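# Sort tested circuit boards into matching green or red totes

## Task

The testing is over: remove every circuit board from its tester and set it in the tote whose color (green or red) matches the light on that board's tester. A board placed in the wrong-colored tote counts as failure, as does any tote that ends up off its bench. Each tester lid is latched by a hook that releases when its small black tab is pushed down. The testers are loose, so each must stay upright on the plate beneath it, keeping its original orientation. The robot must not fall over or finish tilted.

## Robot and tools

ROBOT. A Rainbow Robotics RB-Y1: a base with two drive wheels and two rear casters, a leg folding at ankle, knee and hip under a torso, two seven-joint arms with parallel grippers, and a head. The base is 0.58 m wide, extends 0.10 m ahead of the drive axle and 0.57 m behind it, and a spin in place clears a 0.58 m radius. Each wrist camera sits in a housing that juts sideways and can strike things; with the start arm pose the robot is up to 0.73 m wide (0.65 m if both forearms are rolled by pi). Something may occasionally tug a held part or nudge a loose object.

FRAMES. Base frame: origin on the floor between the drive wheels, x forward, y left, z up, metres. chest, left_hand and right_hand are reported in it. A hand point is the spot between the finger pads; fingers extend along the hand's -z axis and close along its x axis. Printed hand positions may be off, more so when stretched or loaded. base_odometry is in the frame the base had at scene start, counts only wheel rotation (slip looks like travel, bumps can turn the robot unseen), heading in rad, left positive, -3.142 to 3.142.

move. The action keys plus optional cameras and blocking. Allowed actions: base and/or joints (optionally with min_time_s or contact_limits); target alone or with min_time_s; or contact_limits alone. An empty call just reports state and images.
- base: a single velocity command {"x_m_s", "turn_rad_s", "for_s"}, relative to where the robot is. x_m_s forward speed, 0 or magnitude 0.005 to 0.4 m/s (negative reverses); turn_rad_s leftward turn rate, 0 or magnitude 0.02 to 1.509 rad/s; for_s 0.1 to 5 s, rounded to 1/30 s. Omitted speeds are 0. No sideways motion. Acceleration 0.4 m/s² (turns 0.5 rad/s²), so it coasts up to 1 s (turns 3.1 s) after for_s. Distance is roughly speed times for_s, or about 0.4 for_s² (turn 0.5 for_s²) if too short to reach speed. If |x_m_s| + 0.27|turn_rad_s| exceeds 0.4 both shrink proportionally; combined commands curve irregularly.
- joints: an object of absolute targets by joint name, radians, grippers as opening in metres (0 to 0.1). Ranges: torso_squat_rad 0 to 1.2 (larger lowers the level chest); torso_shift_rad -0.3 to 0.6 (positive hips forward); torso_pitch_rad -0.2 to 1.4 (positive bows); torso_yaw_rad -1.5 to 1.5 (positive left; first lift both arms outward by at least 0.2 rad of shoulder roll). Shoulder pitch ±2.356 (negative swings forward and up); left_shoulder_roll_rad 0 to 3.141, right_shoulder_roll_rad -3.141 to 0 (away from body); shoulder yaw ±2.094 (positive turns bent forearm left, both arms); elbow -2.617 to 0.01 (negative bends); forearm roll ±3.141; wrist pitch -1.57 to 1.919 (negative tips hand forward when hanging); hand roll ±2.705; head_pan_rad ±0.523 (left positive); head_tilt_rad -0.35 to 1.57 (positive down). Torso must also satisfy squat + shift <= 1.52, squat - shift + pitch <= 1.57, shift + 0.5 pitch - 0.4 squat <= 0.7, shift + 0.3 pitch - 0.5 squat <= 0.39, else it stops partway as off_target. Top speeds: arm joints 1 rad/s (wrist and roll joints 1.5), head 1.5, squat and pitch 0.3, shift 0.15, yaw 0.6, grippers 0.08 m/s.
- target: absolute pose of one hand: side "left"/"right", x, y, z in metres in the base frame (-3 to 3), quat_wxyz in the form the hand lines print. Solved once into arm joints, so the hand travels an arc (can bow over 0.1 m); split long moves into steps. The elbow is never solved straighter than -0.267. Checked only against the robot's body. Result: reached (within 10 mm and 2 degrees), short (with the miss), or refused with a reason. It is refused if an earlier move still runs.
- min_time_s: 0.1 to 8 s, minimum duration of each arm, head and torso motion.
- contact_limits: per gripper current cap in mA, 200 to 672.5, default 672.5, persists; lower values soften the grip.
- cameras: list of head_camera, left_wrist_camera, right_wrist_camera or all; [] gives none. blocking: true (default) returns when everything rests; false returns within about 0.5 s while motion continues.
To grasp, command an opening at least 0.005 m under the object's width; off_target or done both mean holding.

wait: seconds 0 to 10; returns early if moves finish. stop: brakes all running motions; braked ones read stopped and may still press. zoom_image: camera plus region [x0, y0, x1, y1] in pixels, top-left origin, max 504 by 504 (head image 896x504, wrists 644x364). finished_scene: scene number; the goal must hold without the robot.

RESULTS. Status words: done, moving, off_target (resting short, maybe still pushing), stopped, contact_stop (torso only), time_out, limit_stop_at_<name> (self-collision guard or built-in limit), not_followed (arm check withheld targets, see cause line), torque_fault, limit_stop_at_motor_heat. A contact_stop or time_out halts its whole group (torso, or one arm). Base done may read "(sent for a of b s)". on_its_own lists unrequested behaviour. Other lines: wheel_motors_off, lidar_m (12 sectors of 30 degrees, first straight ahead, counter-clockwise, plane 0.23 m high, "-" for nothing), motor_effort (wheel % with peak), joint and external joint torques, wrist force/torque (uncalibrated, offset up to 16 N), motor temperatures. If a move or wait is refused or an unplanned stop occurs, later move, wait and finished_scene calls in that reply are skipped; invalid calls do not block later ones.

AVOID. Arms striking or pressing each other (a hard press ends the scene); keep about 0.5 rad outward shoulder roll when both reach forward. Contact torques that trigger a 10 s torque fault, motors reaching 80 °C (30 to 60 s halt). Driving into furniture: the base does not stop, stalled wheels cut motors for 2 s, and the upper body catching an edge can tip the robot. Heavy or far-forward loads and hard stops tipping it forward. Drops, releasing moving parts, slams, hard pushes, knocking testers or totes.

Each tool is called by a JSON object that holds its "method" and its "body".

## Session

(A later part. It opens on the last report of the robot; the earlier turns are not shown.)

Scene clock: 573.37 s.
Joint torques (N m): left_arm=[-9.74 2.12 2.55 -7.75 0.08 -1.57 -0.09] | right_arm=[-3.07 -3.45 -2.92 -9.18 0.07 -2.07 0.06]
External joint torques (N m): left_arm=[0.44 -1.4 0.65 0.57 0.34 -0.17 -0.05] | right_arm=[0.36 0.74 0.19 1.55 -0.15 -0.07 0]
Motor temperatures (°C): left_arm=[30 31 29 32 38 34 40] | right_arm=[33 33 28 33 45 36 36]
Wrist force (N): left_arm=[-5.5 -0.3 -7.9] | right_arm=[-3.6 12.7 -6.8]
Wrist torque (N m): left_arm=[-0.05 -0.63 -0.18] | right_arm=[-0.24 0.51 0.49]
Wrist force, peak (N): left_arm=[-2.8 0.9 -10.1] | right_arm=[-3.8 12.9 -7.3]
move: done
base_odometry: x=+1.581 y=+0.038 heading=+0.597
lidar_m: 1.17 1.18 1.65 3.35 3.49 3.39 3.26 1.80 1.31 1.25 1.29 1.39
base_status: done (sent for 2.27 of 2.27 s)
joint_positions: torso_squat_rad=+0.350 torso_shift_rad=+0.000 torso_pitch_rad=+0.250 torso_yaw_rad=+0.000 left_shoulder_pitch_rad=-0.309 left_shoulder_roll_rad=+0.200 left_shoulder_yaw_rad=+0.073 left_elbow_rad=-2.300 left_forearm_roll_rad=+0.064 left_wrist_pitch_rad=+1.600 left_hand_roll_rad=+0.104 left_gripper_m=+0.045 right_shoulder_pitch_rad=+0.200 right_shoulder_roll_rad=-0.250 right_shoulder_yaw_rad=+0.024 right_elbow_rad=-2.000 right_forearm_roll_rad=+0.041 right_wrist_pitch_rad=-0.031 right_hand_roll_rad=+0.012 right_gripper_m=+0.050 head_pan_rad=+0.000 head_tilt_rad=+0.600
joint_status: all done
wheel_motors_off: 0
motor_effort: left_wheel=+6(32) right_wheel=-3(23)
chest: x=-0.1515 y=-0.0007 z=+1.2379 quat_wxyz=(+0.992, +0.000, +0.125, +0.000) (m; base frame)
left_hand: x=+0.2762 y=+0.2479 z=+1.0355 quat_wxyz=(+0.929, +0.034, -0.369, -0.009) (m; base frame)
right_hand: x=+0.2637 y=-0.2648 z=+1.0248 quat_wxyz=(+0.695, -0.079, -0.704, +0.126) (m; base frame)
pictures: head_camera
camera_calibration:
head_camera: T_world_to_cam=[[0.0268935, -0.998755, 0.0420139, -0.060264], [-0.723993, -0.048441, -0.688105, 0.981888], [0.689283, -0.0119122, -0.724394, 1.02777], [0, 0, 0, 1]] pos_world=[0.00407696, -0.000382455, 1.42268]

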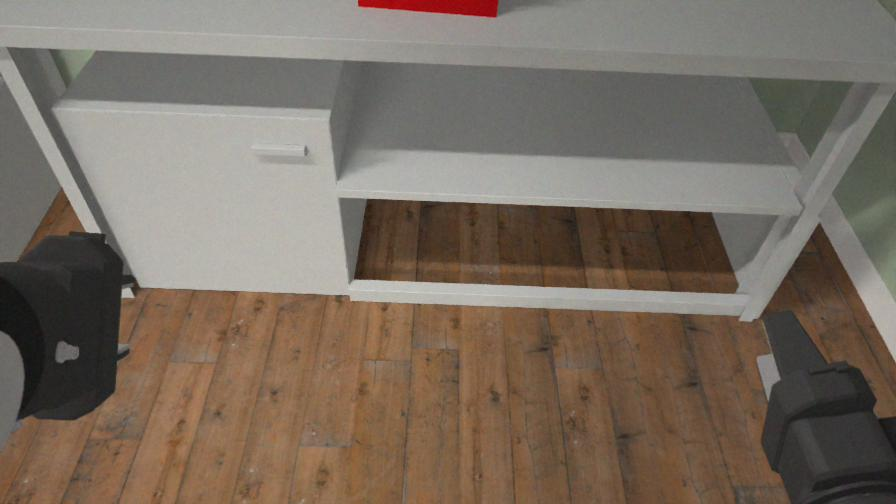

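{"method": "move", "body": {"base": {"turn_rad_s":1.4,"for_s":2.1667}, "joints": {"head_tilt_rad":0.3}, "cameras": ["head_camera"]}}

{"method": "move", "body": {"base": {"x_m_s":0.4,"for_s":4.5}, "cameras": ["head_camera"]}}

Scene clock: 592.63 s.
Joint torques (N m): left_arm=[-9.66 2.27 2.5 -7.7 0.1 -1.52 -0.03] | right_arm=[-3.13 -3.36 -3.07 -9.39 0.17 -2.01 0.1]
External joint torques (N m): left_arm=[0.52 -1.25 0.6 0.62 0.36 -0.12 0.01] | right_arm=[0.3 0.83 0.04 1.34 -0.06 0 0.04]
Motor temperatures (°C): left_arm=[30 31 29 33 38 34 40] | right_arm=[33 33 28 33 45 36 36]
Wrist force (N): left_arm=[-5.5 0.0 -8.0] | right_arm=[-3.8 12.8 -6.8]
Wrist torque (N m): left_arm=[-0.05 -0.62 -0.17] | right_arm=[-0.28 0.49 0.47]
Wrist force, peak (N): left_arm=[-5.7 -0.1 -8.4] | right_arm=[-3.8 12.9 -7.2]
move: done
base_odometry: x=+1.581 y=+0.038 heading=+2.944
lidar_m: 3.85 3.32 2.66 1.47 1.24 1.24 1.39 1.69 1.18 1.31 2.62 3.35
base_status: done (sent for 2.17 of 2.17 s)
joint_positions: torso_squat_rad=+0.350 torso_shift_rad=+0.000 torso_pitch_rad=+0.250 torso_yaw_rad=+0.000 left_shoulder_pitch_rad=-0.309 left_shoulder_roll_rad=+0.200 left_shoulder_yaw_rad=+0.073 left_elbow_rad=-2.300 left_forearm_roll_rad=+0.064 left_wrist_pitch_rad=+1.600 left_hand_roll_rad=+0.104 left_gripper_m=+0.045 right_shoulder_pitch_rad=+0.200 right_shoulder_roll_rad=-0.250 right_shoulder_yaw_rad=+0.024 right_elbow_rad=-2.000 right_forearm_roll_rad=+0.041 right_wrist_pitch_rad=-0.031 right_hand_roll_rad=+0.012 right_gripper_m=+0.050 head_pan_rad=+0.000 head_tilt_rad=+0.300
joint_status: all done
wheel_motors_off: 0
motor_effort: left_wheel=+1(29) right_wheel=+3(28)
chest: x=-0.1515 y=-0.0007 z=+1.2379 quat_wxyz=(+0.992, +0.000, +0.125, +0.000) (m; base frame)
left_hand: x=+0.2762 y=+0.2479 z=+1.0356 quat_wxyz=(+0.929, +0.034, -0.369, -0.009) (m; base frame)
right_hand: x=+0.2637 y=-0.2648 z=+1.0248 quat_wxyz=(+0.695, -0.079, -0.704, +0.126) (m; base frame)
pictures: head_camera
camera_calibration:
head_camera: T_world_to_cam=[[0.0129965, -0.998761, 0.0480332, -0.0699975], [-0.488333, -0.0482588, -0.871322, 1.26221], [0.872561, -0.012132, -0.488355, 0.705934], [0, 0, 0, 1]] pos_world=[0.00131937, -0.000433488, 1.4479]

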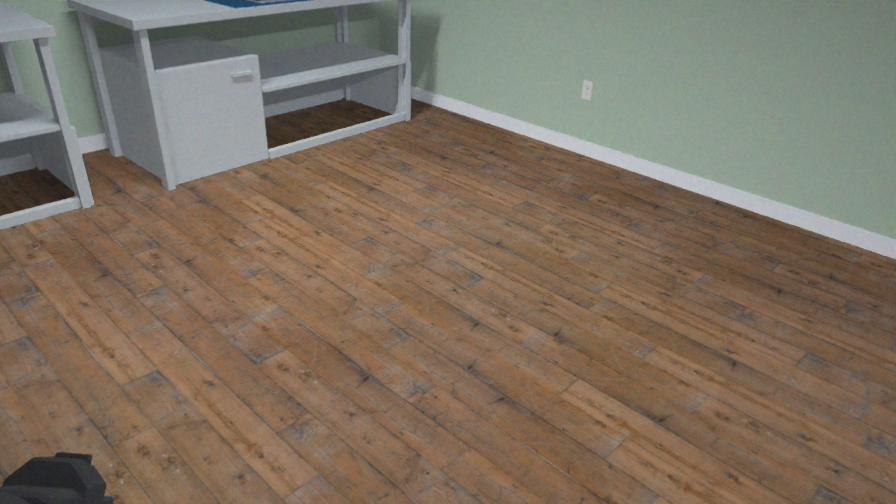

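Scene clock: 598.70 s.
Joint torques (N m): left_arm=[-9.66 2.15 2.51 -7.68 0.12 -1.48 -0.05] | right_arm=[-3.33 -3.55 -2.96 -9.15 0.08 -2.01 0.03]
External joint torques (N m): left_arm=[0.52 -1.37 0.61 0.64 0.39 -0.08 -0.01] | right_arm=[0.09 0.64 0.15 1.58 -0.14 -0.01 -0.03]
Motor temperatures (°C): left_arm=[30 31 29 33 38 34 40] | right_arm=[33 33 28 33 45 36 36]
Wrist force (N): left_arm=[-5.6 -0.2 -8.0] | right_arm=[-3.6 12.5 -6.8]
Wrist torque (N m): left_arm=[-0.04 -0.62 -0.17] | right_arm=[-0.23 0.52 0.48]
Wrist force, peak (N): left_arm=[-5.4 -0.4 -8.5] | right_arm=[-4.2 12.9 -7.3]
move: done
base_odometry: x=-0.184 y=+0.392 heading=+2.944
lidar_m: 2.36 1.96 1.92 2.56 2.57 2.56 2.91 2.35 2.34 2.42 2.07 2.07
base_status: done (sent for 4.5 of 4.5 s)
joint_positions: torso_squat_rad=+0.350 torso_shift_rad=+0.000 torso_pitch_rad=+0.250 torso_yaw_rad=+0.000 left_shoulder_pitch_rad=-0.309 left_shoulder_roll_rad=+0.200 left_shoulder_yaw_rad=+0.073 left_elbow_rad=-2.300 left_forearm_roll_rad=+0.064 left_wrist_pitch_rad=+1.600 left_hand_roll_rad=+0.104 left_gripper_m=+0.045 right_shoulder_pitch_rad=+0.200 right_shoulder_roll_rad=-0.250 right_shoulder_yaw_rad=+0.024 right_elbow_rad=-2.000 right_forearm_roll_rad=+0.041 right_wrist_pitch_rad=-0.031 right_hand_roll_rad=+0.012 right_gripper_m=+0.050 head_pan_rad=+0.000 head_tilt_rad=+0.300
joint_status: not commanded
wheel_motors_off: 0
motor_effort: left_wheel=+1(29) right_wheel=-2(30)
chest: x=-0.1515 y=-0.0007 z=+1.2379 quat_wxyz=(+0.992, +0.000, +0.125, +0.000) (m; base frame)
left_hand: x=+0.2763 y=+0.2479 z=+1.0355 quat_wxyz=(+0.929, +0.034, -0.369, -0.009) (m; base frame)
right_hand: x=+0.2637 y=-0.2648 z=+1.0248 quat_wxyz=(+0.695, -0.079, -0.704, +0.126) (m; base frame)
pictures: head_camera
camera_calibration:
head_camera: T_world_to_cam=[[0.0130012, -0.998761, 0.0480333, -0.0699961], [-0.488413, -0.0482601, -0.871277, 1.26217], [0.872516, -0.0121324, -0.488435, 0.70597], [0, 0, 0, 1]] pos_world=[0.00139946, -0.000431921, 1.44788]

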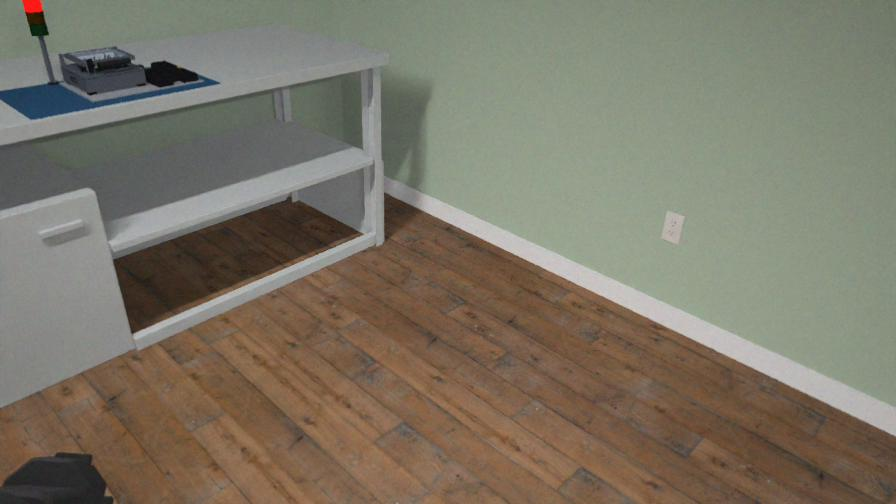

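{"method": "move", "body": {"base": {"turn_rad_s":1.4,"for_s":0.4}, "cameras": []}}

{"method": "move", "body": {"base": {"x_m_s":0.4,"for_s":3.4333}, "cameras": []}}

{"method": "move", "body": {"base": {"turn_rad_s":1.4,"for_s":1.2}, "joints": {"head_tilt_rad":0.4}, "cameras": ["head_camera"]}}

Scene clock: 612.07 s.
Joint torques (N m): left_arm=[-9.58 2.07 2.44 -7.65 0 -1.56 -0.07] | right_arm=[-3.11 -3.27 -2.93 -9.16 0.11 -1.93 0.07]
External joint torques (N m): left_arm=[0.6 -1.45 0.53 0.67 0.27 -0.15 -0.03] | right_arm=[0.31 0.92 0.18 1.57 -0.12 0.07 0.01]
Motor temperatures (°C): left_arm=[30 31 29 33 38 34 40] | right_arm=[33 33 28 33 45 36 36]
Wrist force (N): left_arm=[-5.8 -0.2 -8.0] | right_arm=[-3.8 12.4 -6.9]
Wrist torque (N m): left_arm=[-0.05 -0.63 -0.18] | right_arm=[-0.20 0.52 0.47]
Wrist force, peak (N): left_arm=[-5.8 -0.3 -8.2] | right_arm=[-3.9 12.9 -7.0]
move: done
base_odometry: x=-0.184 y=+0.392 heading=+3.023
lidar_m: 2.46 1.91 2.04 2.57 2.56 2.56 3.05 2.34 2.58 2.33 2.07 2.07
base_status: done (sent for 0.4 of 0.4 s)
joint_positions: torso_squat_rad=+0.350 torso_shift_rad=+0.000 torso_pitch_rad=+0.250 torso_yaw_rad=+0.000 left_shoulder_pitch_rad=-0.309 left_shoulder_roll_rad=+0.200 left_shoulder_yaw_rad=+0.073 left_elbow_rad=-2.300 left_forearm_roll_rad=+0.064 left_wrist_pitch_rad=+1.600 left_hand_roll_rad=+0.104 left_gripper_m=+0.045 right_shoulder_pitch_rad=+0.200 right_shoulder_roll_rad=-0.250 right_shoulder_yaw_rad=+0.024 right_elbow_rad=-2.000 right_forearm_roll_rad=+0.041 right_wrist_pitch_rad=-0.031 right_hand_roll_rad=+0.012 right_gripper_m=+0.050 head_pan_rad=+0.000 head_tilt_rad=+0.300
joint_status: not commanded
wheel_motors_off: 0
motor_effort: left_wheel=-5(28) right_wheel=+1(26)
chest: x=-0.1515 y=-0.0007 z=+1.2379 quat_wxyz=(+0.992, +0.000, +0.125, +0.000) (m; base frame)
left_hand: x=+0.2763 y=+0.2479 z=+1.0355 quat_wxyz=(+0.929, +0.034, -0.369, -0.009) (m; base frame)
right_hand: x=+0.2637 y=-0.2648 z=+1.0248 quat_wxyz=(+0.695, -0.079, -0.704, +0.126) (m; base frame)
pictures: none
No camera images: "cameras" was empty.

Scene clock: 617.03 s.
Joint torques (N m): left_arm=[-9.64 2.16 2.35 -7.69 0.07 -1.58 -0.09] | right_arm=[-3.01 -3.42 -3.02 -9.21 0.08 -2.01 0.03]
External joint torques (N m): left_arm=[0.53 -1.35 0.45 0.63 0.33 -0.18 -0.05] | right_arm=[0.41 0.77 0.09 1.53 -0.14 -0.01 -0.02]
Motor temperatures (°C): left_arm=[30 31 29 33 38 34 40] | right_arm=[33 33 28 33 45 36 36]
Wrist force (N): left_arm=[-5.3 -0.2 -8.1] | right_arm=[-3.6 12.7 -6.4]
Wrist torque (N m): left_arm=[-0.05 -0.59 -0.14] | right_arm=[-0.25 0.51 0.46]
Wrist force, peak (N): left_arm=[-5.7 -0.2 -8.3] | right_arm=[-3.7 12.8 -7.2]
move: done
base_odometry: x=-1.548 y=+0.554 heading=+3.024
lidar_m: 1.19 1.61 1.03 1.12 2.70 3.49 3.84 3.37 2.13 1.30 1.14 1.14
base_status: done (sent for 3.43 of 3.43 s)
joint_positions: torso_squat_rad=+0.350 torso_shift_rad=+0.000 torso_pitch_rad=+0.250 torso_yaw_rad=+0.000 left_shoulder_pitch_rad=-0.309 left_shoulder_roll_rad=+0.200 left_shoulder_yaw_rad=+0.073 left_elbow_rad=-2.300 left_forearm_roll_rad=+0.064 left_wrist_pitch_rad=+1.600 left_hand_roll_rad=+0.104 left_gripper_m=+0.045 right_shoulder_pitch_rad=+0.200 right_shoulder_roll_rad=-0.250 right_shoulder_yaw_rad=+0.024 right_elbow_rad=-2.000 right_forearm_roll_rad=+0.041 right_wrist_pitch_rad=-0.031 right_hand_roll_rad=+0.012 right_gripper_m=+0.050 head_pan_rad=+0.000 head_tilt_rad=+0.300
joint_status: not commanded
wheel_motors_off: 0
motor_effort: left_wheel=+1(30) right_wheel=-3(25)
chest: x=-0.1515 y=-0.0007 z=+1.2379 quat_wxyz=(+0.992, +0.000, +0.125, +0.000) (m; base frame)
left_hand: x=+0.2763 y=+0.2479 z=+1.0355 quat_wxyz=(+0.929, +0.034, -0.369, -0.009) (m; base frame)
right_hand: x=+0.2637 y=-0.2648 z=+1.0248 quat_wxyz=(+0.695, -0.079, -0.704, +0.126) (m; base frame)
pictures: none
No camera images: "cameras" was empty.

Scene clock: 619.73 s.
Joint torques (N m): left_arm=[-9.71 2.31 2.58 -7.7 0.06 -1.5 0.01] | right_arm=[-3.25 -3.53 -2.98 -9.22 0.11 -2.06 0.13]
External joint torques (N m): left_arm=[0.46 -1.21 0.68 0.62 0.33 -0.09 0.04] | right_arm=[0.18 0.66 0.13 1.51 -0.11 -0.06 0.08]
Motor temperatures (°C): left_arm=[30 31 29 33 38 34 40] | right_arm=[33 33 28 33 45 36 36]
Wrist force (N): left_arm=[-5.7 0.1 -7.9] | right_arm=[-3.7 12.8 -6.9]
Wrist torque (N m): left_arm=[-0.10 -0.63 -0.16] | right_arm=[-0.25 0.50 0.47]
Wrist force, peak (N): left_arm=[-5.7 0.1 -8.5] | right_arm=[-3.8 12.9 -7.3]
move: done
base_odometry: x=-1.548 y=+0.554 heading=-2.540
lidar_m: 1.61 1.03 1.30 3.48 3.59 3.51 3.36 1.69 1.20 1.15 1.18 1.20
base_status: done (sent for 1.2 of 1.2 s)
joint_positions: torso_squat_rad=+0.350 torso_shift_rad=+0.000 torso_pitch_rad=+0.250 torso_yaw_rad=+0.000 left_shoulder_pitch_rad=-0.309 left_shoulder_roll_rad=+0.200 left_shoulder_yaw_rad=+0.073 left_elbow_rad=-2.300 left_forearm_roll_rad=+0.064 left_wrist_pitch_rad=+1.600 left_hand_roll_rad=+0.104 left_gripper_m=+0.045 right_shoulder_pitch_rad=+0.200 right_shoulder_roll_rad=-0.250 right_shoulder_yaw_rad=+0.024 right_elbow_rad=-2.000 right_forearm_roll_rad=+0.041 right_wrist_pitch_rad=-0.031 right_hand_roll_rad=+0.012 right_gripper_m=+0.050 head_pan_rad=+0.000 head_tilt_rad=+0.400
joint_status: all done
wheel_motors_off: 0
motor_effort: left_wheel=-1(26) right_wheel=+2(27)
chest: x=-0.1515 y=-0.0008 z=+1.2379 quat_wxyz=(+0.992, +0.000, +0.125, +0.000) (m; base frame)
left_hand: x=+0.2763 y=+0.2479 z=+1.0355 quat_wxyz=(+0.929, +0.034, -0.369, -0.009) (m; base frame)
right_hand: x=+0.2637 y=-0.2648 z=+1.0248 quat_wxyz=(+0.695, -0.079, -0.704, +0.126) (m; base frame)
pictures: head_camera
camera_calibration:
head_camera: T_world_to_cam=[[0.0178117, -0.998761, 0.0464666, -0.0673912], [-0.572913, -0.048283, -0.818193, 1.17964], [0.819423, -0.0120479, -0.573063, 0.822388], [0, 0, 0, 1]] pos_world=[0.00314767, -0.000443119, 1.43958]

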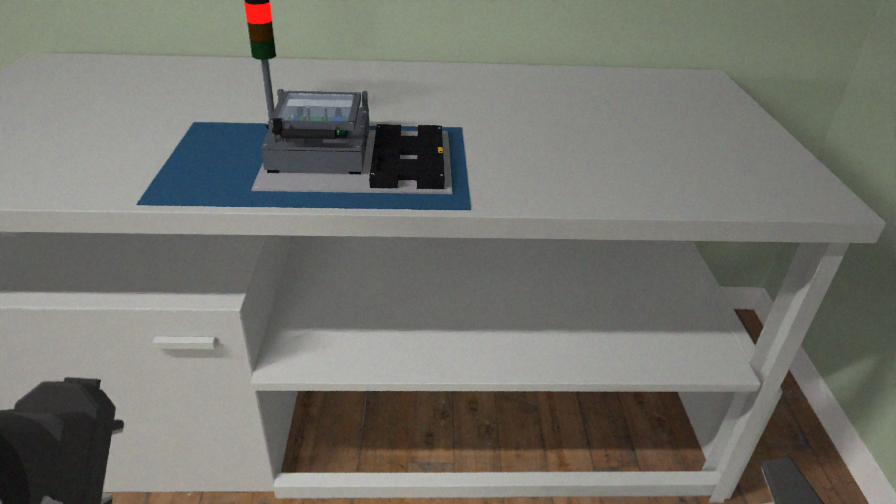

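{"method": "move", "body": {"base": {"turn_rad_s":1.4,"for_s":0.3667}, "joints": {"head_tilt_rad":0.6}, "cameras": []}}

{"method": "move", "body": {"base": {"x_m_s":0.4,"for_s":1.25}, "cameras": ["head_camera"]}}

Scene clock: 635.83 s.
Joint torques (N m): left_arm=[-9.55 2.14 2.29 -7.7 0.09 -1.59 -0.06] | right_arm=[-2.86 -3.53 -2.93 -9.27 0.1 -2.04 0.13]
External joint torques (N m): left_arm=[0.63 -1.38 0.38 0.62 0.36 -0.18 -0.03] | right_arm=[0.56 0.66 0.18 1.47 -0.13 -0.04 0.08]
Motor temperatures (°C): left_arm=[30 31 29 33 38 34 40] | right_arm=[33 33 28 33 45 36 36]
Wrist force (N): left_arm=[-5.3 0.1 -7.8] | right_arm=[-3.6 12.5 -6.6]
Wrist torque (N m): left_arm=[-0.08 -0.60 -0.17] | right_arm=[-0.22 0.52 0.50]
Wrist force, peak (N): left_arm=[-5.8 0.0 -8.3] | right_arm=[-4.0 13.0 -7.3]
move: done
base_odometry: x=-1.548 y=+0.554 heading=-2.473
lidar_m: 1.26 1.03 1.34 3.48 3.66 3.49 3.36 1.58 1.18 1.15 1.21 1.19
base_status: done (sent for 0.37 of 0.37 s)
joint_positions: torso_squat_rad=+0.350 torso_shift_rad=+0.000 torso_pitch_rad=+0.250 torso_yaw_rad=+0.000 left_shoulder_pitch_rad=-0.309 left_shoulder_roll_rad=+0.200 left_shoulder_yaw_rad=+0.073 left_elbow_rad=-2.300 left_forearm_roll_rad=+0.064 left_wrist_pitch_rad=+1.600 left_hand_roll_rad=+0.104 left_gripper_m=+0.045 right_shoulder_pitch_rad=+0.200 right_shoulder_roll_rad=-0.250 right_shoulder_yaw_rad=+0.024 right_elbow_rad=-2.000 right_forearm_roll_rad=+0.041 right_wrist_pitch_rad=-0.031 right_hand_roll_rad=+0.012 right_gripper_m=+0.050 head_pan_rad=+0.000 head_tilt_rad=+0.600
joint_status: all done
wheel_motors_off: 0
motor_effort: left_wheel=+2(17) right_wheel=+4(22)
chest: x=-0.1515 y=-0.0007 z=+1.2379 quat_wxyz=(+0.992, +0.000, +0.125, +0.000) (m; base frame)
left_hand: x=+0.2763 y=+0.2479 z=+1.0355 quat_wxyz=(+0.929, +0.034, -0.369, -0.009) (m; base frame)
right_hand: x=+0.2637 y=-0.2648 z=+1.0248 quat_wxyz=(+0.695, -0.079, -0.704, +0.126) (m; base frame)
pictures: none
No camera images: "cameras" was empty.

Scene clock: 638.63 s.
Joint torques (N m): left_arm=[-9.5 2.53 2.48 -7.66 0.07 -1.56 -0.03] | right_arm=[-3.3 -3.22 -3.23 -9.41 0.15 -2.07 0.01]
External joint torques (N m): left_arm=[0.68 -0.99 0.57 0.66 0.34 -0.16 0.01] | right_arm=[0.12 0.98 -0.12 1.33 -0.07 -0.07 -0.05]
Motor temperatures (°C): left_arm=[30 31 29 33 38 34 40] | right_arm=[33 33 28 33 45 36 36]
Wrist force (N): left_arm=[-5.6 -0.2 -8.0] | right_arm=[-3.7 12.7 -6.7]
Wrist torque (N m): left_arm=[-0.04 -0.64 -0.17] | right_arm=[-0.23 0.48 0.46]
Wrist force, peak (N): left_arm=[-5.9 -0.1 -8.3] | right_arm=[-4.0 12.8 -7.3]
move: done
base_odometry: x=-1.945 y=+0.239 heading=-2.473
lidar_m: 1.10 0.57 0.66 2.53 3.64 3.98 3.86 1.60 1.20 1.17 0.86 1.15
base_status: done (sent for 1.27 of 1.27 s)
joint_positions: torso_squat_rad=+0.350 torso_shift_rad=+0.000 torso_pitch_rad=+0.250 torso_yaw_rad=+0.000 left_shoulder_pitch_rad=-0.309 left_shoulder_roll_rad=+0.200 left_shoulder_yaw_rad=+0.073 left_elbow_rad=-2.300 left_forearm_roll_rad=+0.064 left_wrist_pitch_rad=+1.600 left_hand_roll_rad=+0.104 left_gripper_m=+0.045 right_shoulder_pitch_rad=+0.200 right_shoulder_roll_rad=-0.250 right_shoulder_yaw_rad=+0.024 right_elbow_rad=-2.000 right_forearm_roll_rad=+0.041 right_wrist_pitch_rad=-0.031 right_hand_roll_rad=+0.012 right_gripper_m=+0.050 head_pan_rad=+0.000 head_tilt_rad=+0.600
joint_status: not commanded
wheel_motors_off: 0
motor_effort: left_wheel=+0(30) right_wheel=-2(29)
chest: x=-0.1515 y=-0.0007 z=+1.2379 quat_wxyz=(+0.992, +0.000, +0.125, +0.000) (m; base frame)
left_hand: x=+0.2763 y=+0.2479 z=+1.0355 quat_wxyz=(+0.929, +0.034, -0.369, -0.009) (m; base frame)
right_hand: x=+0.2637 y=-0.2648 z=+1.0248 quat_wxyz=(+0.695, -0.079, -0.704, +0.126) (m; base frame)
pictures: head_camera
camera_calibration:
head_camera: T_world_to_cam=[[0.0268724, -0.998756, 0.0419988, -0.0602571], [-0.724043, -0.0484144, -0.688053, 0.981835], [0.689231, -0.0119193, -0.724444, 1.0278], [0, 0, 0, 1]] pos_world=[0.00412055, -0.000396529, 1.42267]

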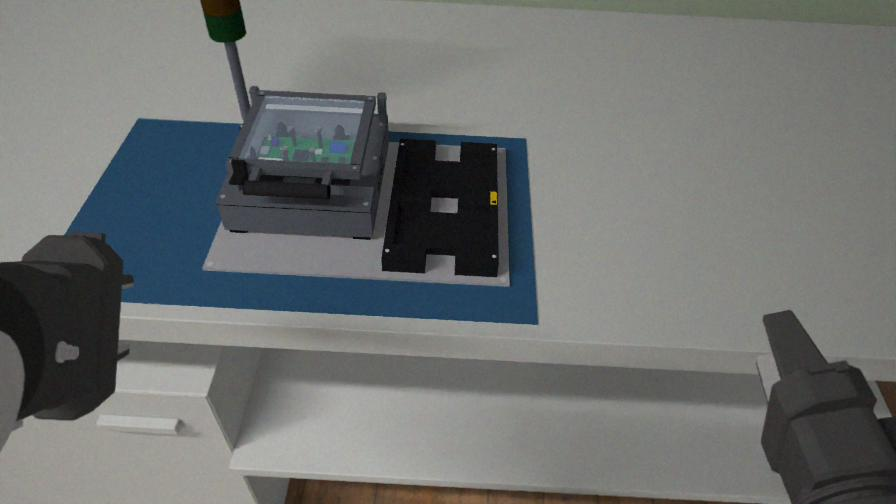

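{"method": "move", "body": {"base": {"x_m_s":0.2,"for_s":0.9}, "cameras": []}}

{"method": "move", "body": {"target": {"side":"left","x":0.3,"y":0.33,"z":1.12,"quat_wxyz":[0.707,0,0,0.707]}, "min_time_s": 1.5, "cameras": []}}

{"method": "move", "body": {"target": {"side":"left","x":0.3645,"y":0.2945,"z":1.05,"quat_wxyz":[0.707,0,0,0.707]}, "cameras": ["head_camera","left_wrist_camera"]}}

{"method": "move", "body": {"joints": {"left_gripper_m":0.1}, "cameras": ["left_wrist_camera"]}}

Scene clock: 650.20 s.
Joint torques (N m): left_arm=[-9.6 2.34 2.61 -7.68 0.08 -1.47 -0.07] | right_arm=[-3.23 -3.44 -3.13 -9.19 0.16 -1.97 0.15]
External joint torques (N m): left_arm=[0.58 -1.18 0.71 0.65 0.35 -0.07 -0.03] | right_arm=[0.19 0.75 -0.02 1.54 -0.06 0.03 0.1]
Motor temperatures (°C): left_arm=[30 31 29 33 38 34 40] | right_arm=[33 33 28 33 45 36 36]
Wrist force (N): left_arm=[-5.6 0.0 -8.2] | right_arm=[-3.9 12.7 -7.0]
Wrist torque (N m): left_arm=[-0.07 -0.62 -0.17] | right_arm=[-0.23 0.48 0.47]
Wrist force, peak (N): left_arm=[-5.8 -0.2 -8.4] | right_arm=[-3.9 13.0 -7.2]
move: done
base_odometry: x=-2.087 y=+0.128 heading=-2.472
lidar_m: 0.92 0.46 0.43 2.50 3.63 4.15 3.87 1.60 1.22 1.18 0.79 0.95
base_status: done (sent for 0.9 of 0.9 s)
joint_positions: torso_squat_rad=+0.350 torso_shift_rad=+0.000 torso_pitch_rad=+0.250 torso_yaw_rad=+0.000 left_shoulder_pitch_rad=-0.309 left_shoulder_roll_rad=+0.200 left_shoulder_yaw_rad=+0.073 left_elbow_rad=-2.300 left_forearm_roll_rad=+0.064 left_wrist_pitch_rad=+1.600 left_hand_roll_rad=+0.104 left_gripper_m=+0.045 right_shoulder_pitch_rad=+0.200 right_shoulder_roll_rad=-0.250 right_shoulder_yaw_rad=+0.024 right_elbow_rad=-2.000 right_forearm_roll_rad=+0.041 right_wrist_pitch_rad=-0.031 right_hand_roll_rad=+0.012 right_gripper_m=+0.050 head_pan_rad=+0.000 head_tilt_rad=+0.600
joint_status: not commanded
wheel_motors_off: 0
motor_effort: left_wheel=+1(24) right_wheel=-4(19)
chest: x=-0.1515 y=-0.0007 z=+1.2379 quat_wxyz=(+0.992, +0.000, +0.125, +0.000) (m; base frame)
left_hand: x=+0.2763 y=+0.2479 z=+1.0355 quat_wxyz=(+0.929, +0.034, -0.369, -0.009) (m; base frame)
right_hand: x=+0.2637 y=-0.2648 z=+1.0248 quat_wxyz=(+0.695, -0.079, -0.704, +0.126) (m; base frame)
pictures: none
No camera images: "cameras" was empty.

Scene clock: 652.03 s.
Joint torques (N m): left_arm=[-15.09 3.54 -1.28 -4.87 0.22 -1.09 0.1] | right_arm=[-2.99 -3.54 -3 -9.24 0.19 -1.96 0.09]
External joint torques (N m): left_arm=[0.19 -1.57 0.96 1.52 0.27 0.21 0.12] | right_arm=[0.43 0.65 0.1 1.5 -0.03 0.04 0.03]
Motor temperatures (°C): left_arm=[30 31 29 33 38 34 40] | right_arm=[33 33 28 33 45 36 36]
Wrist force (N): left_arm=[-3.4 3.8 -7.7] | right_arm=[-3.7 12.6 -6.7]
Wrist torque (N m): left_arm=[-0.29 -0.46 -0.16] | right_arm=[-0.24 0.50 0.47]
Wrist force, peak (N): left_arm=[-5.8 -0.1 -8.4] | right_arm=[-4.0 12.9 -7.0]
move: short
base_odometry: x=-2.087 y=+0.128 heading=-2.472
lidar_m: 0.92 0.47 0.43 2.49 3.63 4.14 3.87 1.61 1.22 1.18 0.80 0.95
base_status: not commanded
joint_positions: torso_squat_rad=+0.350 torso_shift_rad=+0.000 torso_pitch_rad=+0.250 torso_yaw_rad=+0.000 left_shoulder_pitch_rad=-0.823 left_shoulder_roll_rad=+0.000 left_shoulder_yaw_rad=+0.449 left_elbow_rad=-2.145 left_forearm_roll_rad=-0.443 left_wrist_pitch_rad=+1.919 left_hand_roll_rad=+1.079 left_gripper_m=+0.045 right_shoulder_pitch_rad=+0.200 right_shoulder_roll_rad=-0.250 right_shoulder_yaw_rad=+0.024 right_elbow_rad=-2.000 right_forearm_roll_rad=+0.041 right_wrist_pitch_rad=-0.031 right_hand_roll_rad=+0.012 right_gripper_m=+0.050 head_pan_rad=+0.000 head_tilt_rad=+0.600
joint_status: all done
wheel_motors_off: 0
motor_effort: left_wheel=+1(3) right_wheel=-3(6)
chest: x=-0.1515 y=-0.0007 z=+1.2379 quat_wxyz=(+0.992, +0.000, +0.125, +0.000) (m; base frame)
left_hand: x=+0.3005 y=+0.3303 z=+1.1197 quat_wxyz=(+0.665, -0.078, -0.330, +0.665) (m; base frame)
left_hand_status: short (checked arc, as near as the solve gets, planned for 1.5 s): 1 mm and 39.7 deg off. The place is met; only the turn is off.
right_hand: x=+0.2637 y=-0.2648 z=+1.0248 quat_wxyz=(+0.695, -0.079, -0.704, +0.126) (m; base frame)
pictures: none
No camera images: "cameras" was empty.

Scene clock: 654.03 s.
Joint torques (N m): left_arm=[-21.41 8.83 -3.41 -5.87 0.24 -0.19 0.32] | right_arm=[-3.13 -3.29 -2.93 -9.48 0.11 -1.95 0.12]
External joint torques (N m): left_arm=[1.82 -0.37 0.93 1.33 0.2 -0.13 0.32] | right_arm=[0.29 0.9 0.18 1.25 -0.11 0.05 0.06]
Motor temperatures (°C): left_arm=[30 31 29 33 38 34 40] | right_arm=[33 33 28 33 45 36 36]
Wrist force (N): left_arm=[-1.8 0.3 -9.6] | right_arm=[-3.6 12.6 -7.0]
Wrist torque (N m): left_arm=[-0.08 -0.38 -0.16] | right_arm=[-0.25 0.52 0.48]
Wrist force, peak (N): left_arm=[-2.2 0.4 -10.0] | right_arm=[-3.8 12.8 -7.2]
move: done
base_odometry: x=-2.087 y=+0.128 heading=-2.472
lidar_m: 0.93 0.46 0.44 2.50 3.64 4.14 3.87 1.60 1.21 1.18 0.80 0.96
base_status: not commanded
joint_positions: torso_squat_rad=+0.350 torso_shift_rad=+0.000 torso_pitch_rad=+0.250 torso_yaw_rad=+0.000 left_shoulder_pitch_rad=-1.419 left_shoulder_roll_rad=+0.184 left_shoulder_yaw_rad=+0.936 left_elbow_rad=-0.946 left_forearm_roll_rad=-0.606 left_wrist_pitch_rad=+1.909 left_hand_roll_rad=+1.147 left_gripper_m=+0.045 right_shoulder_pitch_rad=+0.200 right_shoulder_roll_rad=-0.250 right_shoulder_yaw_rad=+0.024 right_elbow_rad=-2.000 right_forearm_roll_rad=+0.041 right_wrist_pitch_rad=-0.031 right_hand_roll_rad=+0.012 right_gripper_m=+0.050 head_pan_rad=+0.000 head_tilt_rad=+0.600
joint_status: all done
wheel_motors_off: 0
motor_effort: left_wheel=+1(4) right_wheel=-4(6)
chest: x=-0.1515 y=-0.0007 z=+1.2379 quat_wxyz=(+0.992, +0.000, +0.125, +0.000) (m; base frame)
left_hand: x=+0.3642 y=+0.2944 z=+1.0503 quat_wxyz=(+0.707, -0.001, -0.001, +0.707) (m; base frame)
left_hand_status: reached (checked arc, planned for 1.5 s): 0 mm and 0.2 deg off.
right_hand: x=+0.2637 y=-0.2648 z=+1.0248 quat_wxyz=(+0.695, -0.079, -0.704, +0.126) (m; base frame)
pictures: head_camera, left_wrist_camera
camera_calibration:
head_camera: T_world_to_cam=[[0.0268759, -0.998756, 0.0420066, -0.0602597], [-0.724027, -0.0484226, -0.68807, 0.981852], [0.689247, -0.0119214, -0.724428, 1.02779], [0, 0, 0, 1]] pos_world=[0.00410717, -0.000388198, 1.42267]
left_wrist_camera: T_world_to_cam=[[-0.0148677, 0.999818, -0.0119514, -0.277692], [0.870652, 0.0188226, 0.49154, -0.804637], [0.491676, -0.00309747, -0.870773, 0.805399], [0, 0, 0, 1]] pos_world=[0.300434, 0.295281, 1.09351]

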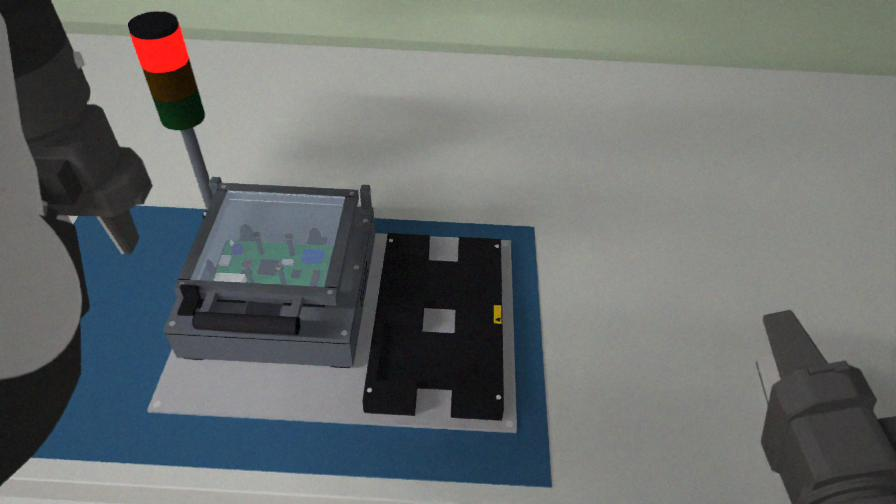

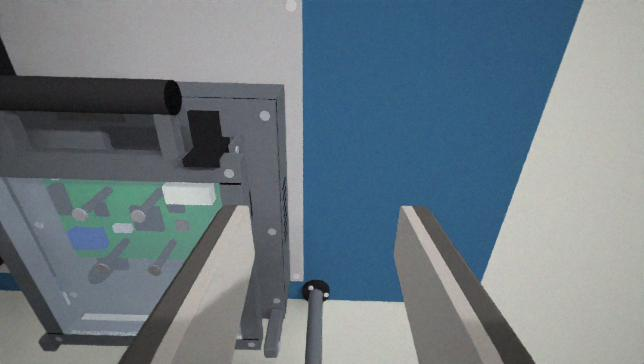

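Scene clock: 655.17 s.
Joint torques (N m): left_arm=[-21.31 8.91 -3.35 -5.87 0.17 -0.13 0.29] | right_arm=[-3.44 -3.4 -3.12 -9.29 0.13 -2.04 0.09]
External joint torques (N m): left_arm=[1.93 -0.29 0.99 1.33 0.13 -0.07 0.29] | right_arm=[-0.02 0.79 -0.01 1.44 -0.09 -0.04 0.04]
Motor temperatures (°C): left_arm=[30 31 29 33 38 34 40] | right_arm=[33 33 28 33 45 36 36]
Wrist force (N): left_arm=[-1.3 0.2 -9.6] | right_arm=[-3.8 12.7 -6.8]
Wrist torque (N m): left_arm=[-0.09 -0.34 -0.17] | right_arm=[-0.22 0.51 0.47]
Wrist force, peak (N): left_arm=[-1.4 0.1 -9.7] | right_arm=[-4.1 12.8 -6.9]
move: done
base_odometry: x=-2.087 y=+0.128 heading=-2.472
lidar_m: 0.92 0.46 0.44 2.49 3.63 4.15 3.87 1.60 1.22 1.18 0.80 0.96
base_status: not commanded
joint_positions: torso_squat_rad=+0.350 torso_shift_rad=+0.000 torso_pitch_rad=+0.250 torso_yaw_rad=+0.000 left_shoulder_pitch_rad=-1.419 left_shoulder_roll_rad=+0.184 left_shoulder_yaw_rad=+0.936 left_elbow_rad=-0.946 left_forearm_roll_rad=-0.606 left_wrist_pitch_rad=+1.909 left_hand_roll_rad=+1.147 left_gripper_m=+0.100 right_shoulder_pitch_rad=+0.200 right_shoulder_roll_rad=-0.250 right_shoulder_yaw_rad=+0.024 right_elbow_rad=-2.000 right_forearm_roll_rad=+0.041 right_wrist_pitch_rad=-0.031 right_hand_roll_rad=+0.012 right_gripper_m=+0.050 head_pan_rad=+0.000 head_tilt_rad=+0.600
joint_status: all done
wheel_motors_off: 0
motor_effort: left_wheel=+2(4) right_wheel=-5(5)
chest: x=-0.1515 y=-0.0007 z=+1.2379 quat_wxyz=(+0.992, +0.000, +0.125, +0.000) (m; base frame)
left_hand: x=+0.3642 y=+0.2944 z=+1.0503 quat_wxyz=(+0.707, -0.001, -0.001, +0.707) (m; base frame)
right_hand: x=+0.2637 y=-0.2648 z=+1.0248 quat_wxyz=(+0.695, -0.079, -0.704, +0.126) (m; base frame)
pictures: left_wrist_camera
camera_calibration:
left_wrist_camera: T_world_to_cam=[[-0.0148673, 0.999818, -0.0119514, -0.277691], [0.870652, 0.0188223, 0.49154, -0.804636], [0.491675, -0.00309761, -0.870773, 0.805399], [0, 0, 0, 1]] pos_world=[0.300434, 0.295281, 1.09351]

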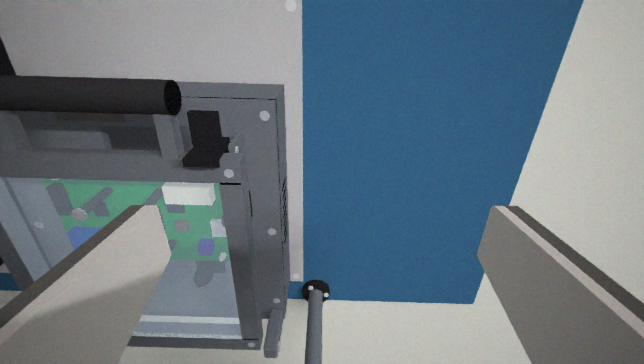

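{"method": "move", "body": {"target": {"side":"left","x":0.346,"y":0.294,"z":0.993,"quat_wxyz":[0.707,0,0,0.707]}, "min_time_s": 0.8, "cameras": ["left_wrist_camera"]}}

{"method": "move", "body": {"target": {"side":"left","x":0.346,"y":0.294,"z":0.977,"quat_wxyz":[0.707,0,0,0.707]}, "min_time_s": 0.6, "cameras": []}}

{"method": "move", "body": {"target": {"side":"left","x":0.346,"y":0.294,"z":0.968,"quat_wxyz":[0.707,0,0,0.707]}, "min_time_s": 0.6, "cameras": ["head_camera","left_wrist_camera"]}}

Scene clock: 672.27 s.
Joint torques (N m): left_arm=[-20.32 6.72 -3.63 -7.26 0.37 -0.28 -0.19] | right_arm=[-3.11 -3.49 -3.08 -9.36 0.06 -2.06 -0.01]
External joint torques (N m): left_arm=[1.76 -1.91 1.01 0.08 0.34 -0.22 -0.19] | right_arm=[0.31 0.7 0.03 1.38 -0.16 -0.06 -0.06]
Motor temperatures (°C): left_arm=[30 31 29 33 38 34 40] | right_arm=[33 33 28 33 45 36 36]
Wrist force (N): left_arm=[-1.6 0.0 -9.5] | right_arm=[-3.7 12.9 -6.9]
Wrist torque (N m): left_arm=[-0.04 -0.38 -0.19] | right_arm=[-0.27 0.51 0.46]
Wrist force, peak (N): left_arm=[-1.6 0.3 -10.0] | right_arm=[-3.9 13.0 -7.1]
move: done
base_odometry: x=-2.087 y=+0.128 heading=-2.472
lidar_m: 0.92 0.46 0.42 2.49 3.63 4.15 3.88 1.61 1.22 1.18 0.80 0.96
base_status: not commanded
joint_positions: torso_squat_rad=+0.350 torso_shift_rad=+0.000 torso_pitch_rad=+0.250 torso_yaw_rad=+0.000 left_shoulder_pitch_rad=-1.286 left_shoulder_roll_rad=+0.099 left_shoulder_yaw_rad=+0.948 left_elbow_rad=-1.047 left_forearm_roll_rad=-0.590 left_wrist_pitch_rad=+1.840 left_hand_roll_rad=+1.118 left_gripper_m=+0.100 right_shoulder_pitch_rad=+0.200 right_shoulder_roll_rad=-0.250 right_shoulder_yaw_rad=+0.024 right_elbow_rad=-2.000 right_forearm_roll_rad=+0.041 right_wrist_pitch_rad=-0.031 right_hand_roll_rad=+0.012 right_gripper_m=+0.050 head_pan_rad=+0.000 head_tilt_rad=+0.600
joint_status: all done
wheel_motors_off: 0
motor_effort: left_wheel=+2(5) right_wheel=-4(5)
chest: x=-0.1515 y=-0.0007 z=+1.2379 quat_wxyz=(+0.992, +0.000, +0.125, +0.000) (m; base frame)
left_hand: x=+0.3458 y=+0.2940 z=+0.9934 quat_wxyz=(+0.707, +0.000, +0.000, +0.707) (m; base frame)
left_hand_status: reached (checked arc, planned for 0.8 s): 0 mm and 0.0 deg off.
right_hand: x=+0.2637 y=-0.2648 z=+1.0248 quat_wxyz=(+0.695, -0.079, -0.704, +0.126) (m; base frame)
pictures: left_wrist_camera
camera_calibration:
left_wrist_camera: T_world_to_cam=[[-0.0155362, 0.999804, -0.0122914, -0.277691], [0.872206, 0.019562, 0.488747, -0.758631], [0.488891, -0.00312738, -0.872339, 0.767418], [0, 0, 0, 1]] pos_world=[0.282184, 0.294877, 1.03681]

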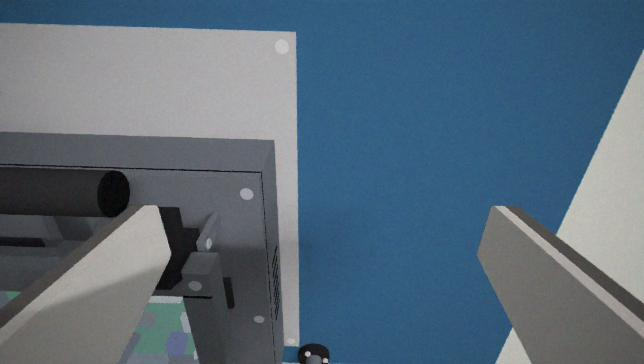

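Scene clock: 673.20 s.
Joint torques (N m): left_arm=[-16.99 6.86 -2.82 -4.51 0.16 -0.88 0.58] | right_arm=[-3.27 -3.51 -3.14 -9.3 0.04 -2.05 0.06]
External joint torques (N m): left_arm=[5.02 -1.75 1.71 2.89 0.12 -0.82 0.58] | right_arm=[0.15 0.68 -0.04 1.43 -0.18 -0.05 0.01]
Motor temperatures (°C): left_arm=[30 31 29 33 38 34 40] | right_arm=[33 33 28 33 45 36 36]
Wrist force (N): left_arm=[-0.9 3.3 0.0] | right_arm=[-4.0 12.6 -6.7]
Wrist torque (N m): left_arm=[-0.02 0.18 -0.36] | right_arm=[-0.23 0.49 0.48]
Wrist force, peak (N): left_arm=[-1.6 0.2 -9.8] | right_arm=[-4.2 12.8 -6.9]
move: done
base_odometry: x=-2.087 y=+0.128 heading=-2.472
lidar_m: 0.92 0.46 0.43 2.49 3.64 4.15 3.87 1.61 1.21 1.18 0.80 0.96
base_status: not commanded
joint_positions: torso_squat_rad=+0.350 torso_shift_rad=+0.000 torso_pitch_rad=+0.250 torso_yaw_rad=+0.000 left_shoulder_pitch_rad=-1.268 left_shoulder_roll_rad=+0.099 left_shoulder_yaw_rad=+0.954 left_elbow_rad=-1.014 left_forearm_roll_rad=-0.581 left_wrist_pitch_rad=+1.794 left_hand_roll_rad=+1.129 left_gripper_m=+0.100 right_shoulder_pitch_rad=+0.200 right_shoulder_roll_rad=-0.250 right_shoulder_yaw_rad=+0.024 right_elbow_rad=-2.000 right_forearm_roll_rad=+0.041 right_wrist_pitch_rad=-0.031 right_hand_roll_rad=+0.012 right_gripper_m=+0.050 head_pan_rad=+0.000 head_tilt_rad=+0.600
joint_status: all done
wheel_motors_off: 0
motor_effort: left_wheel=+3(4) right_wheel=-3(5)
chest: x=-0.1516 y=-0.0007 z=+1.2379 quat_wxyz=(+0.992, +0.000, +0.125, +0.000) (m; base frame)
left_hand: x=+0.3463 y=+0.2940 z=+0.9778 quat_wxyz=(+0.707, +0.000, -0.001, +0.707) (m; base frame)
left_hand_status: reached (checked arc, planned for 0.6 s): 1 mm and 0.1 deg off.
right_hand: x=+0.2636 y=-0.2648 z=+1.0249 quat_wxyz=(+0.695, -0.079, -0.704, +0.126) (m; base frame)
pictures: none
No camera images: "cameras" was empty.

Scene clock: 674.13 s.
Joint torques (N m): left_arm=[-2.06 1.15 0.1 2.27 0.22 -9.07 2.4] | right_arm=[-3.47 -3.56 -3.06 -9.35 0.14 -2.03 0.07]
External joint torques (N m): left_arm=[19.95 -7.49 4.57 9.7 0.18 -9.01 2.4] | right_arm=[0.02 0.62 0.03 1.39 -0.08 -0.03 0.02]
Motor temperatures (°C): left_arm=[30 31 29 33 38 34 40] | right_arm=[33 33 28 33 45 36 36]
Wrist force (N): left_arm=[-0.8 35.5 60.4] | right_arm=[-3.8 12.5 -7.0]
Wrist torque (N m): left_arm=[0.29 3.45 -2.12] | right_arm=[-0.20 0.51 0.48]
Wrist force, peak (N): left_arm=[-0.9 36.1 62.8] | right_arm=[-4.4 13.0 -6.6]
move: done
base_odometry: x=-2.087 y=+0.128 heading=-2.472
lidar_m: 0.92 0.46 0.44 2.49 3.63 4.15 3.87 1.61 1.22 1.18 0.79 0.97
base_status: not commanded
joint_positions: torso_squat_rad=+0.350 torso_shift_rad=-0.001 torso_pitch_rad=+0.247 torso_yaw_rad=+0.000 left_shoulder_pitch_rad=-1.262 left_shoulder_roll_rad=+0.100 left_shoulder_yaw_rad=+0.957 left_elbow_rad=-0.997 left_forearm_roll_rad=-0.576 left_wrist_pitch_rad=+1.771 left_hand_roll_rad=+1.134 left_gripper_m=+0.100 right_shoulder_pitch_rad=+0.200 right_shoulder_roll_rad=-0.250 right_shoulder_yaw_rad=+0.024 right_elbow_rad=-2.000 right_forearm_roll_rad=+0.041 right_wrist_pitch_rad=-0.031 right_hand_roll_rad=+0.012 right_gripper_m=+0.050 head_pan_rad=+0.000 head_tilt_rad=+0.600
joint_status: all done
wheel_motors_off: 0
motor_effort: left_wheel=+11(13) right_wheel=-5(6)
chest: x=-0.1532 y=-0.0010 z=+1.2380 quat_wxyz=(+0.992, +0.001, +0.123, +0.000) (m; base frame)
left_hand: x=+0.3464 y=+0.2942 z=+0.9730 quat_wxyz=(+0.707, -0.002, -0.003, +0.707) (m; base frame)
left_hand_status: reached (checked arc, planned for 0.6 s): 5 mm and 0.5 deg off.
right_hand: x=+0.2627 y=-0.2649 z=+1.0259 quat_wxyz=(+0.694, -0.079, -0.705, +0.126) (m; base frame)
pictures: head_camera, left_wrist_camera
camera_calibration:
head_camera: T_world_to_cam=[[0.0270009, -0.998778, 0.0413862, -0.0597549], [-0.722026, -0.0481185, -0.690191, 0.983648], [0.691339, -0.0112461, -0.722443, 1.02691], [0, 0, 0, 1]] pos_world=[0.00188915, -0.00080145, 1.42326]
left_wrist_camera: T_world_to_cam=[[-0.0153931, 0.999822, -0.0109103, -0.279518], [0.868477, 0.0187765, 0.495374, -0.754107], [0.495491, -0.00184996, -0.868611, 0.74305], [0, 0, 0, 1]] pos_world=[0.282447, 0.295002, 1.01594]

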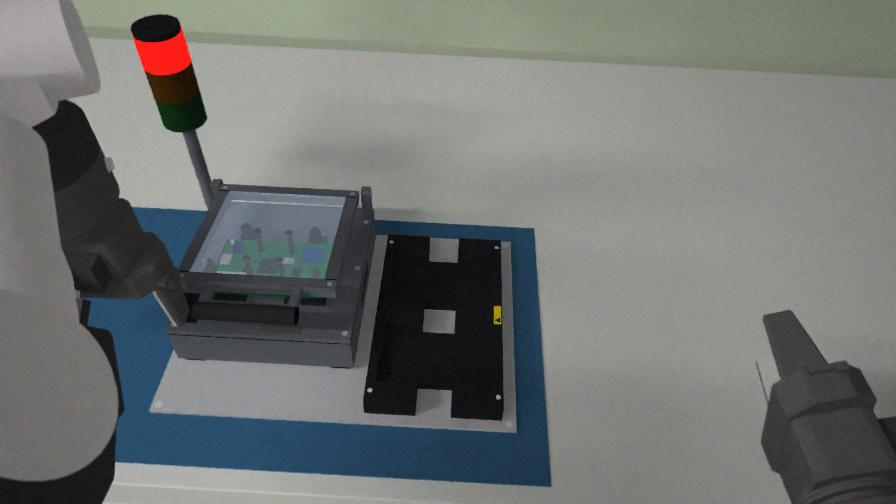

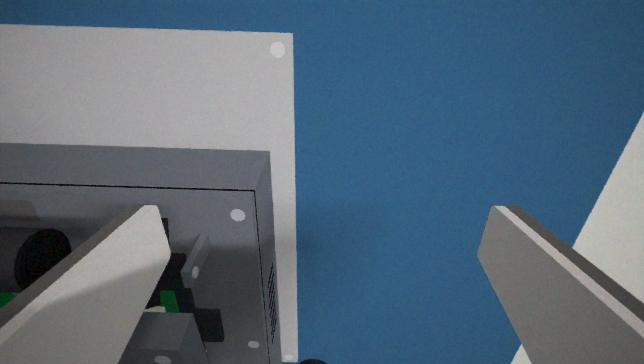

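{"method": "move", "body": {"target": {"side":"left","x":0.346,"y":0.297,"z":1.03,"quat_wxyz":[0.707,0,0,0.707]}, "min_time_s": 0.8, "cameras": ["left_wrist_camera"]}}

{"method": "move", "body": {"target": {"side":"left","x":0.325,"y":0.32,"z":1.12,"quat_wxyz":[0.707,0,0,0.707]}, "cameras": []}}

{"method": "move", "body": {"joints": {"left_gripper_m":0.045,"left_shoulder_pitch_rad":-0.309,"left_shoulder_roll_rad":0.2,"left_shoulder_yaw_rad":0.073,"left_elbow_rad":-2.3,"left_forearm_roll_rad":0.064,"left_wrist_pitch_rad":1.6,"left_hand_roll_rad":0.104}, "cameras": ["head_camera"]}}

Scene clock: 684.93 s.
Joint torques (N m): left_arm=[-21.6 9.12 -5.93 -6.7 0.11 0.21 -0.16] | right_arm=[-3.2 -3.28 -3.31 -9.31 0.17 -1.96 -0.03]
External joint torques (N m): left_arm=[0.82 0.27 -1.17 0.44 0.08 0.26 -0.16] | right_arm=[0.22 0.91 -0.2 1.42 -0.05 0.04 -0.09]
Motor temperatures (°C): left_arm=[30 31 29 33 38 35 40] | right_arm=[33 33 28 33 45 36 36]
Wrist force (N): left_arm=[-2.1 0.6 -9.5] | right_arm=[-3.7 12.5 -6.8]
Wrist torque (N m): left_arm=[-0.09 -0.43 -0.18] | right_arm=[-0.23 0.53 0.47]
Wrist force, peak (N): left_arm=[-1.1 35.7 62.1] | right_arm=[-4.2 12.9 -7.0]
move: done
base_odometry: x=-2.087 y=+0.128 heading=-2.472
lidar_m: 0.92 0.46 0.43 2.49 3.62 4.15 3.87 1.60 1.21 1.18 0.79 0.96
base_status: not commanded
joint_positions: torso_squat_rad=+0.350 torso_shift_rad=+0.000 torso_pitch_rad=+0.250 torso_yaw_rad=+0.000 left_shoulder_pitch_rad=-1.343 left_shoulder_roll_rad=+0.124 left_shoulder_yaw_rad=+0.948 left_elbow_rad=-1.066 left_forearm_roll_rad=-0.617 left_wrist_pitch_rad=+1.919 left_hand_roll_rad=+1.098 left_gripper_m=+0.100 right_shoulder_pitch_rad=+0.200 right_shoulder_roll_rad=-0.250 right_shoulder_yaw_rad=+0.024 right_elbow_rad=-2.000 right_forearm_roll_rad=+0.041 right_wrist_pitch_rad=-0.031 right_hand_roll_rad=+0.012 right_gripper_m=+0.050 head_pan_rad=+0.000 head_tilt_rad=+0.600
joint_status: all done
wheel_motors_off: 0
motor_effort: left_wheel=+8(12) right_wheel=-2(5)
chest: x=-0.1516 y=-0.0008 z=+1.2379 quat_wxyz=(+0.992, +0.000, +0.125, +0.000) (m; base frame)
left_hand: x=+0.3475 y=+0.2970 z=+1.0279 quat_wxyz=(+0.707, +0.001, +0.002, +0.707) (m; base frame)
left_hand_status: reached (checked arc, planned for 0.8 s): 3 mm and 0.2 deg off.
right_hand: x=+0.2636 y=-0.2648 z=+1.0249 quat_wxyz=(+0.695, -0.079, -0.704, +0.126) (m; base frame)
pictures: left_wrist_camera
camera_calibration:
left_wrist_camera: T_world_to_cam=[[-0.0156906, 0.999783, -0.0136743, -0.278753], [0.874177, 0.0203553, 0.485181, -0.77426], [0.485354, -0.00434095, -0.874307, 0.80033], [0, 0, 0, 1]] pos_world=[0.284023, 0.297927, 1.07158]

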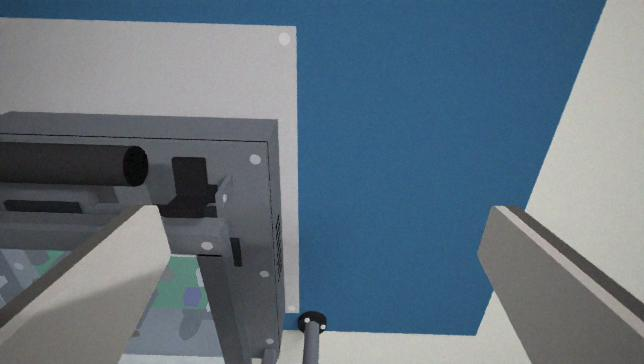

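Scene clock: 686.13 s.
Joint torques (N m): left_arm=[-20.62 6.67 -7.6 -3.21 0.45 0.08 0.37] | right_arm=[-2.89 -3.35 -2.92 -9.33 0.08 -2.12 -0.03]
External joint torques (N m): left_arm=[1.82 -1.6 0.78 0.13 0.42 0.15 0.37] | right_arm=[0.53 0.85 0.19 1.4 -0.15 -0.12 -0.08]
Motor temperatures (°C): left_arm=[30 31 29 33 38 35 40] | right_arm=[33 33 28 33 45 36 36]
Wrist force (N): left_arm=[-2.0 1.0 -9.1] | right_arm=[-3.3 12.4 -6.4]
Wrist torque (N m): left_arm=[-0.18 -0.43 -0.18] | right_arm=[-0.23 0.54 0.47]
Wrist force, peak (N): left_arm=[-2.6 0.8 -10.5] | right_arm=[-3.8 13.1 -6.9]
move: done
base_odometry: x=-2.087 y=+0.128 heading=-2.472
lidar_m: 0.92 0.46 0.44 2.49 3.64 4.14 3.88 1.61 1.22 1.18 0.79 0.96
base_status: not commanded
joint_positions: torso_squat_rad=+0.350 torso_shift_rad=+0.000 torso_pitch_rad=+0.250 torso_yaw_rad=+0.000 left_shoulder_pitch_rad=-1.713 left_shoulder_roll_rad=+0.075 left_shoulder_yaw_rad=+1.415 left_elbow_rad=-1.240 left_forearm_roll_rad=-1.212 left_wrist_pitch_rad=+1.919 left_hand_roll_rad=+0.754 left_gripper_m=+0.100 right_shoulder_pitch_rad=+0.200 right_shoulder_roll_rad=-0.250 right_shoulder_yaw_rad=+0.024 right_elbow_rad=-2.000 right_forearm_roll_rad=+0.041 right_wrist_pitch_rad=-0.031 right_hand_roll_rad=+0.012 right_gripper_m=+0.050 head_pan_rad=+0.000 head_tilt_rad=+0.600
joint_status: all done
wheel_motors_off: 0
motor_effort: left_wheel=+7(9) right_wheel=-3(5)
chest: x=-0.1515 y=-0.0007 z=+1.2379 quat_wxyz=(+0.992, +0.000, +0.125, +0.000) (m; base frame)
left_hand: x=+0.3252 y=+0.3201 z=+1.1200 quat_wxyz=(+0.707, +0.000, +0.000, +0.707) (m; base frame)
left_hand_status: reached (checked arc, planned for 0.8 s): 0 mm and 0.0 deg off.
right_hand: x=+0.2636 y=-0.2648 z=+1.0248 quat_wxyz=(+0.695, -0.079, -0.704, +0.126) (m; base frame)
pictures: none
No camera images: "cameras" was empty.

Scene clock: 688.20 s.
Joint torques (N m): left_arm=[-9.5 4.67 2.09 -7.7 -0.24 -1.49 0.37] | right_arm=[-3.38 -3.51 -2.99 -9.27 0.19 -2.04 0.06]
External joint torques (N m): left_arm=[0.68 1.16 0.19 0.62 0.02 -0.08 0.4] | right_arm=[0.04 0.69 0.11 1.47 -0.04 -0.04 0.01]
Motor temperatures (°C): left_arm=[30 31 29 33 38 35 40] | right_arm=[33 33 28 33 45 36 36]
Wrist force (N): left_arm=[-6.5 0.5 -8.1] | right_arm=[-3.9 12.5 -6.7]
Wrist torque (N m): left_arm=[-0.12 -0.72 -0.17] | right_arm=[-0.22 0.49 0.48]
Wrist force, peak (N): left_arm=[-3.5 2.3 -10.1] | right_arm=[-4.1 12.9 -6.8]
move: done
base_odometry: x=-2.087 y=+0.128 heading=-2.472
lidar_m: 0.92 0.46 0.43 2.49 3.62 4.15 3.88 1.61 1.22 1.18 0.80 0.97
base_status: not commanded
joint_positions: torso_squat_rad=+0.350 torso_shift_rad=+0.000 torso_pitch_rad=+0.250 torso_yaw_rad=+0.000 left_shoulder_pitch_rad=-0.309 left_shoulder_roll_rad=+0.200 left_shoulder_yaw_rad=+0.073 left_elbow_rad=-2.300 left_forearm_roll_rad=+0.064 left_wrist_pitch_rad=+1.600 left_hand_roll_rad=+0.104 left_gripper_m=+0.045 right_shoulder_pitch_rad=+0.200 right_shoulder_roll_rad=-0.250 right_shoulder_yaw_rad=+0.024 right_elbow_rad=-2.000 right_forearm_roll_rad=+0.041 right_wrist_pitch_rad=-0.031 right_hand_roll_rad=+0.012 right_gripper_m=+0.050 head_pan_rad=+0.000 head_tilt_rad=+0.600
joint_status: all done
wheel_motors_off: 0
motor_effort: left_wheel=+6(7) right_wheel=-3(4)
chest: x=-0.1515 y=-0.0007 z=+1.2379 quat_wxyz=(+0.992, +0.000, +0.125, +0.000) (m; base frame)
left_hand: x=+0.2762 y=+0.2478 z=+1.0355 quat_wxyz=(+0.929, +0.034, -0.369, -0.009) (m; base frame)
right_hand: x=+0.2636 y=-0.2648 z=+1.0248 quat_wxyz=(+0.695, -0.079, -0.704, +0.126) (m; base frame)
pictures: head_camera
camera_calibration:
head_camera: T_world_to_cam=[[0.0268521, -0.998757, 0.0420047, -0.0602663], [-0.723971, -0.048405, -0.68813, 0.981904], [0.689307, -0.0119325, -0.724371, 1.02776], [0, 0, 0, 1]] pos_world=[0.00404718, -0.000398549, 1.42269]

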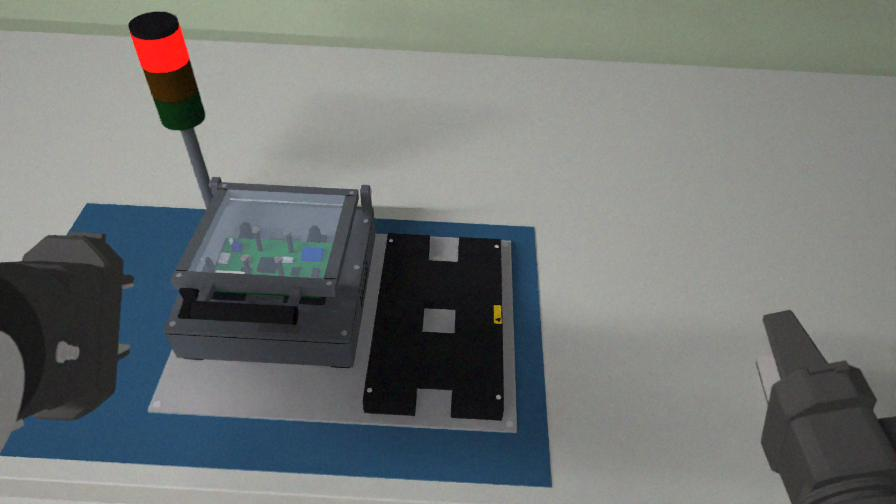

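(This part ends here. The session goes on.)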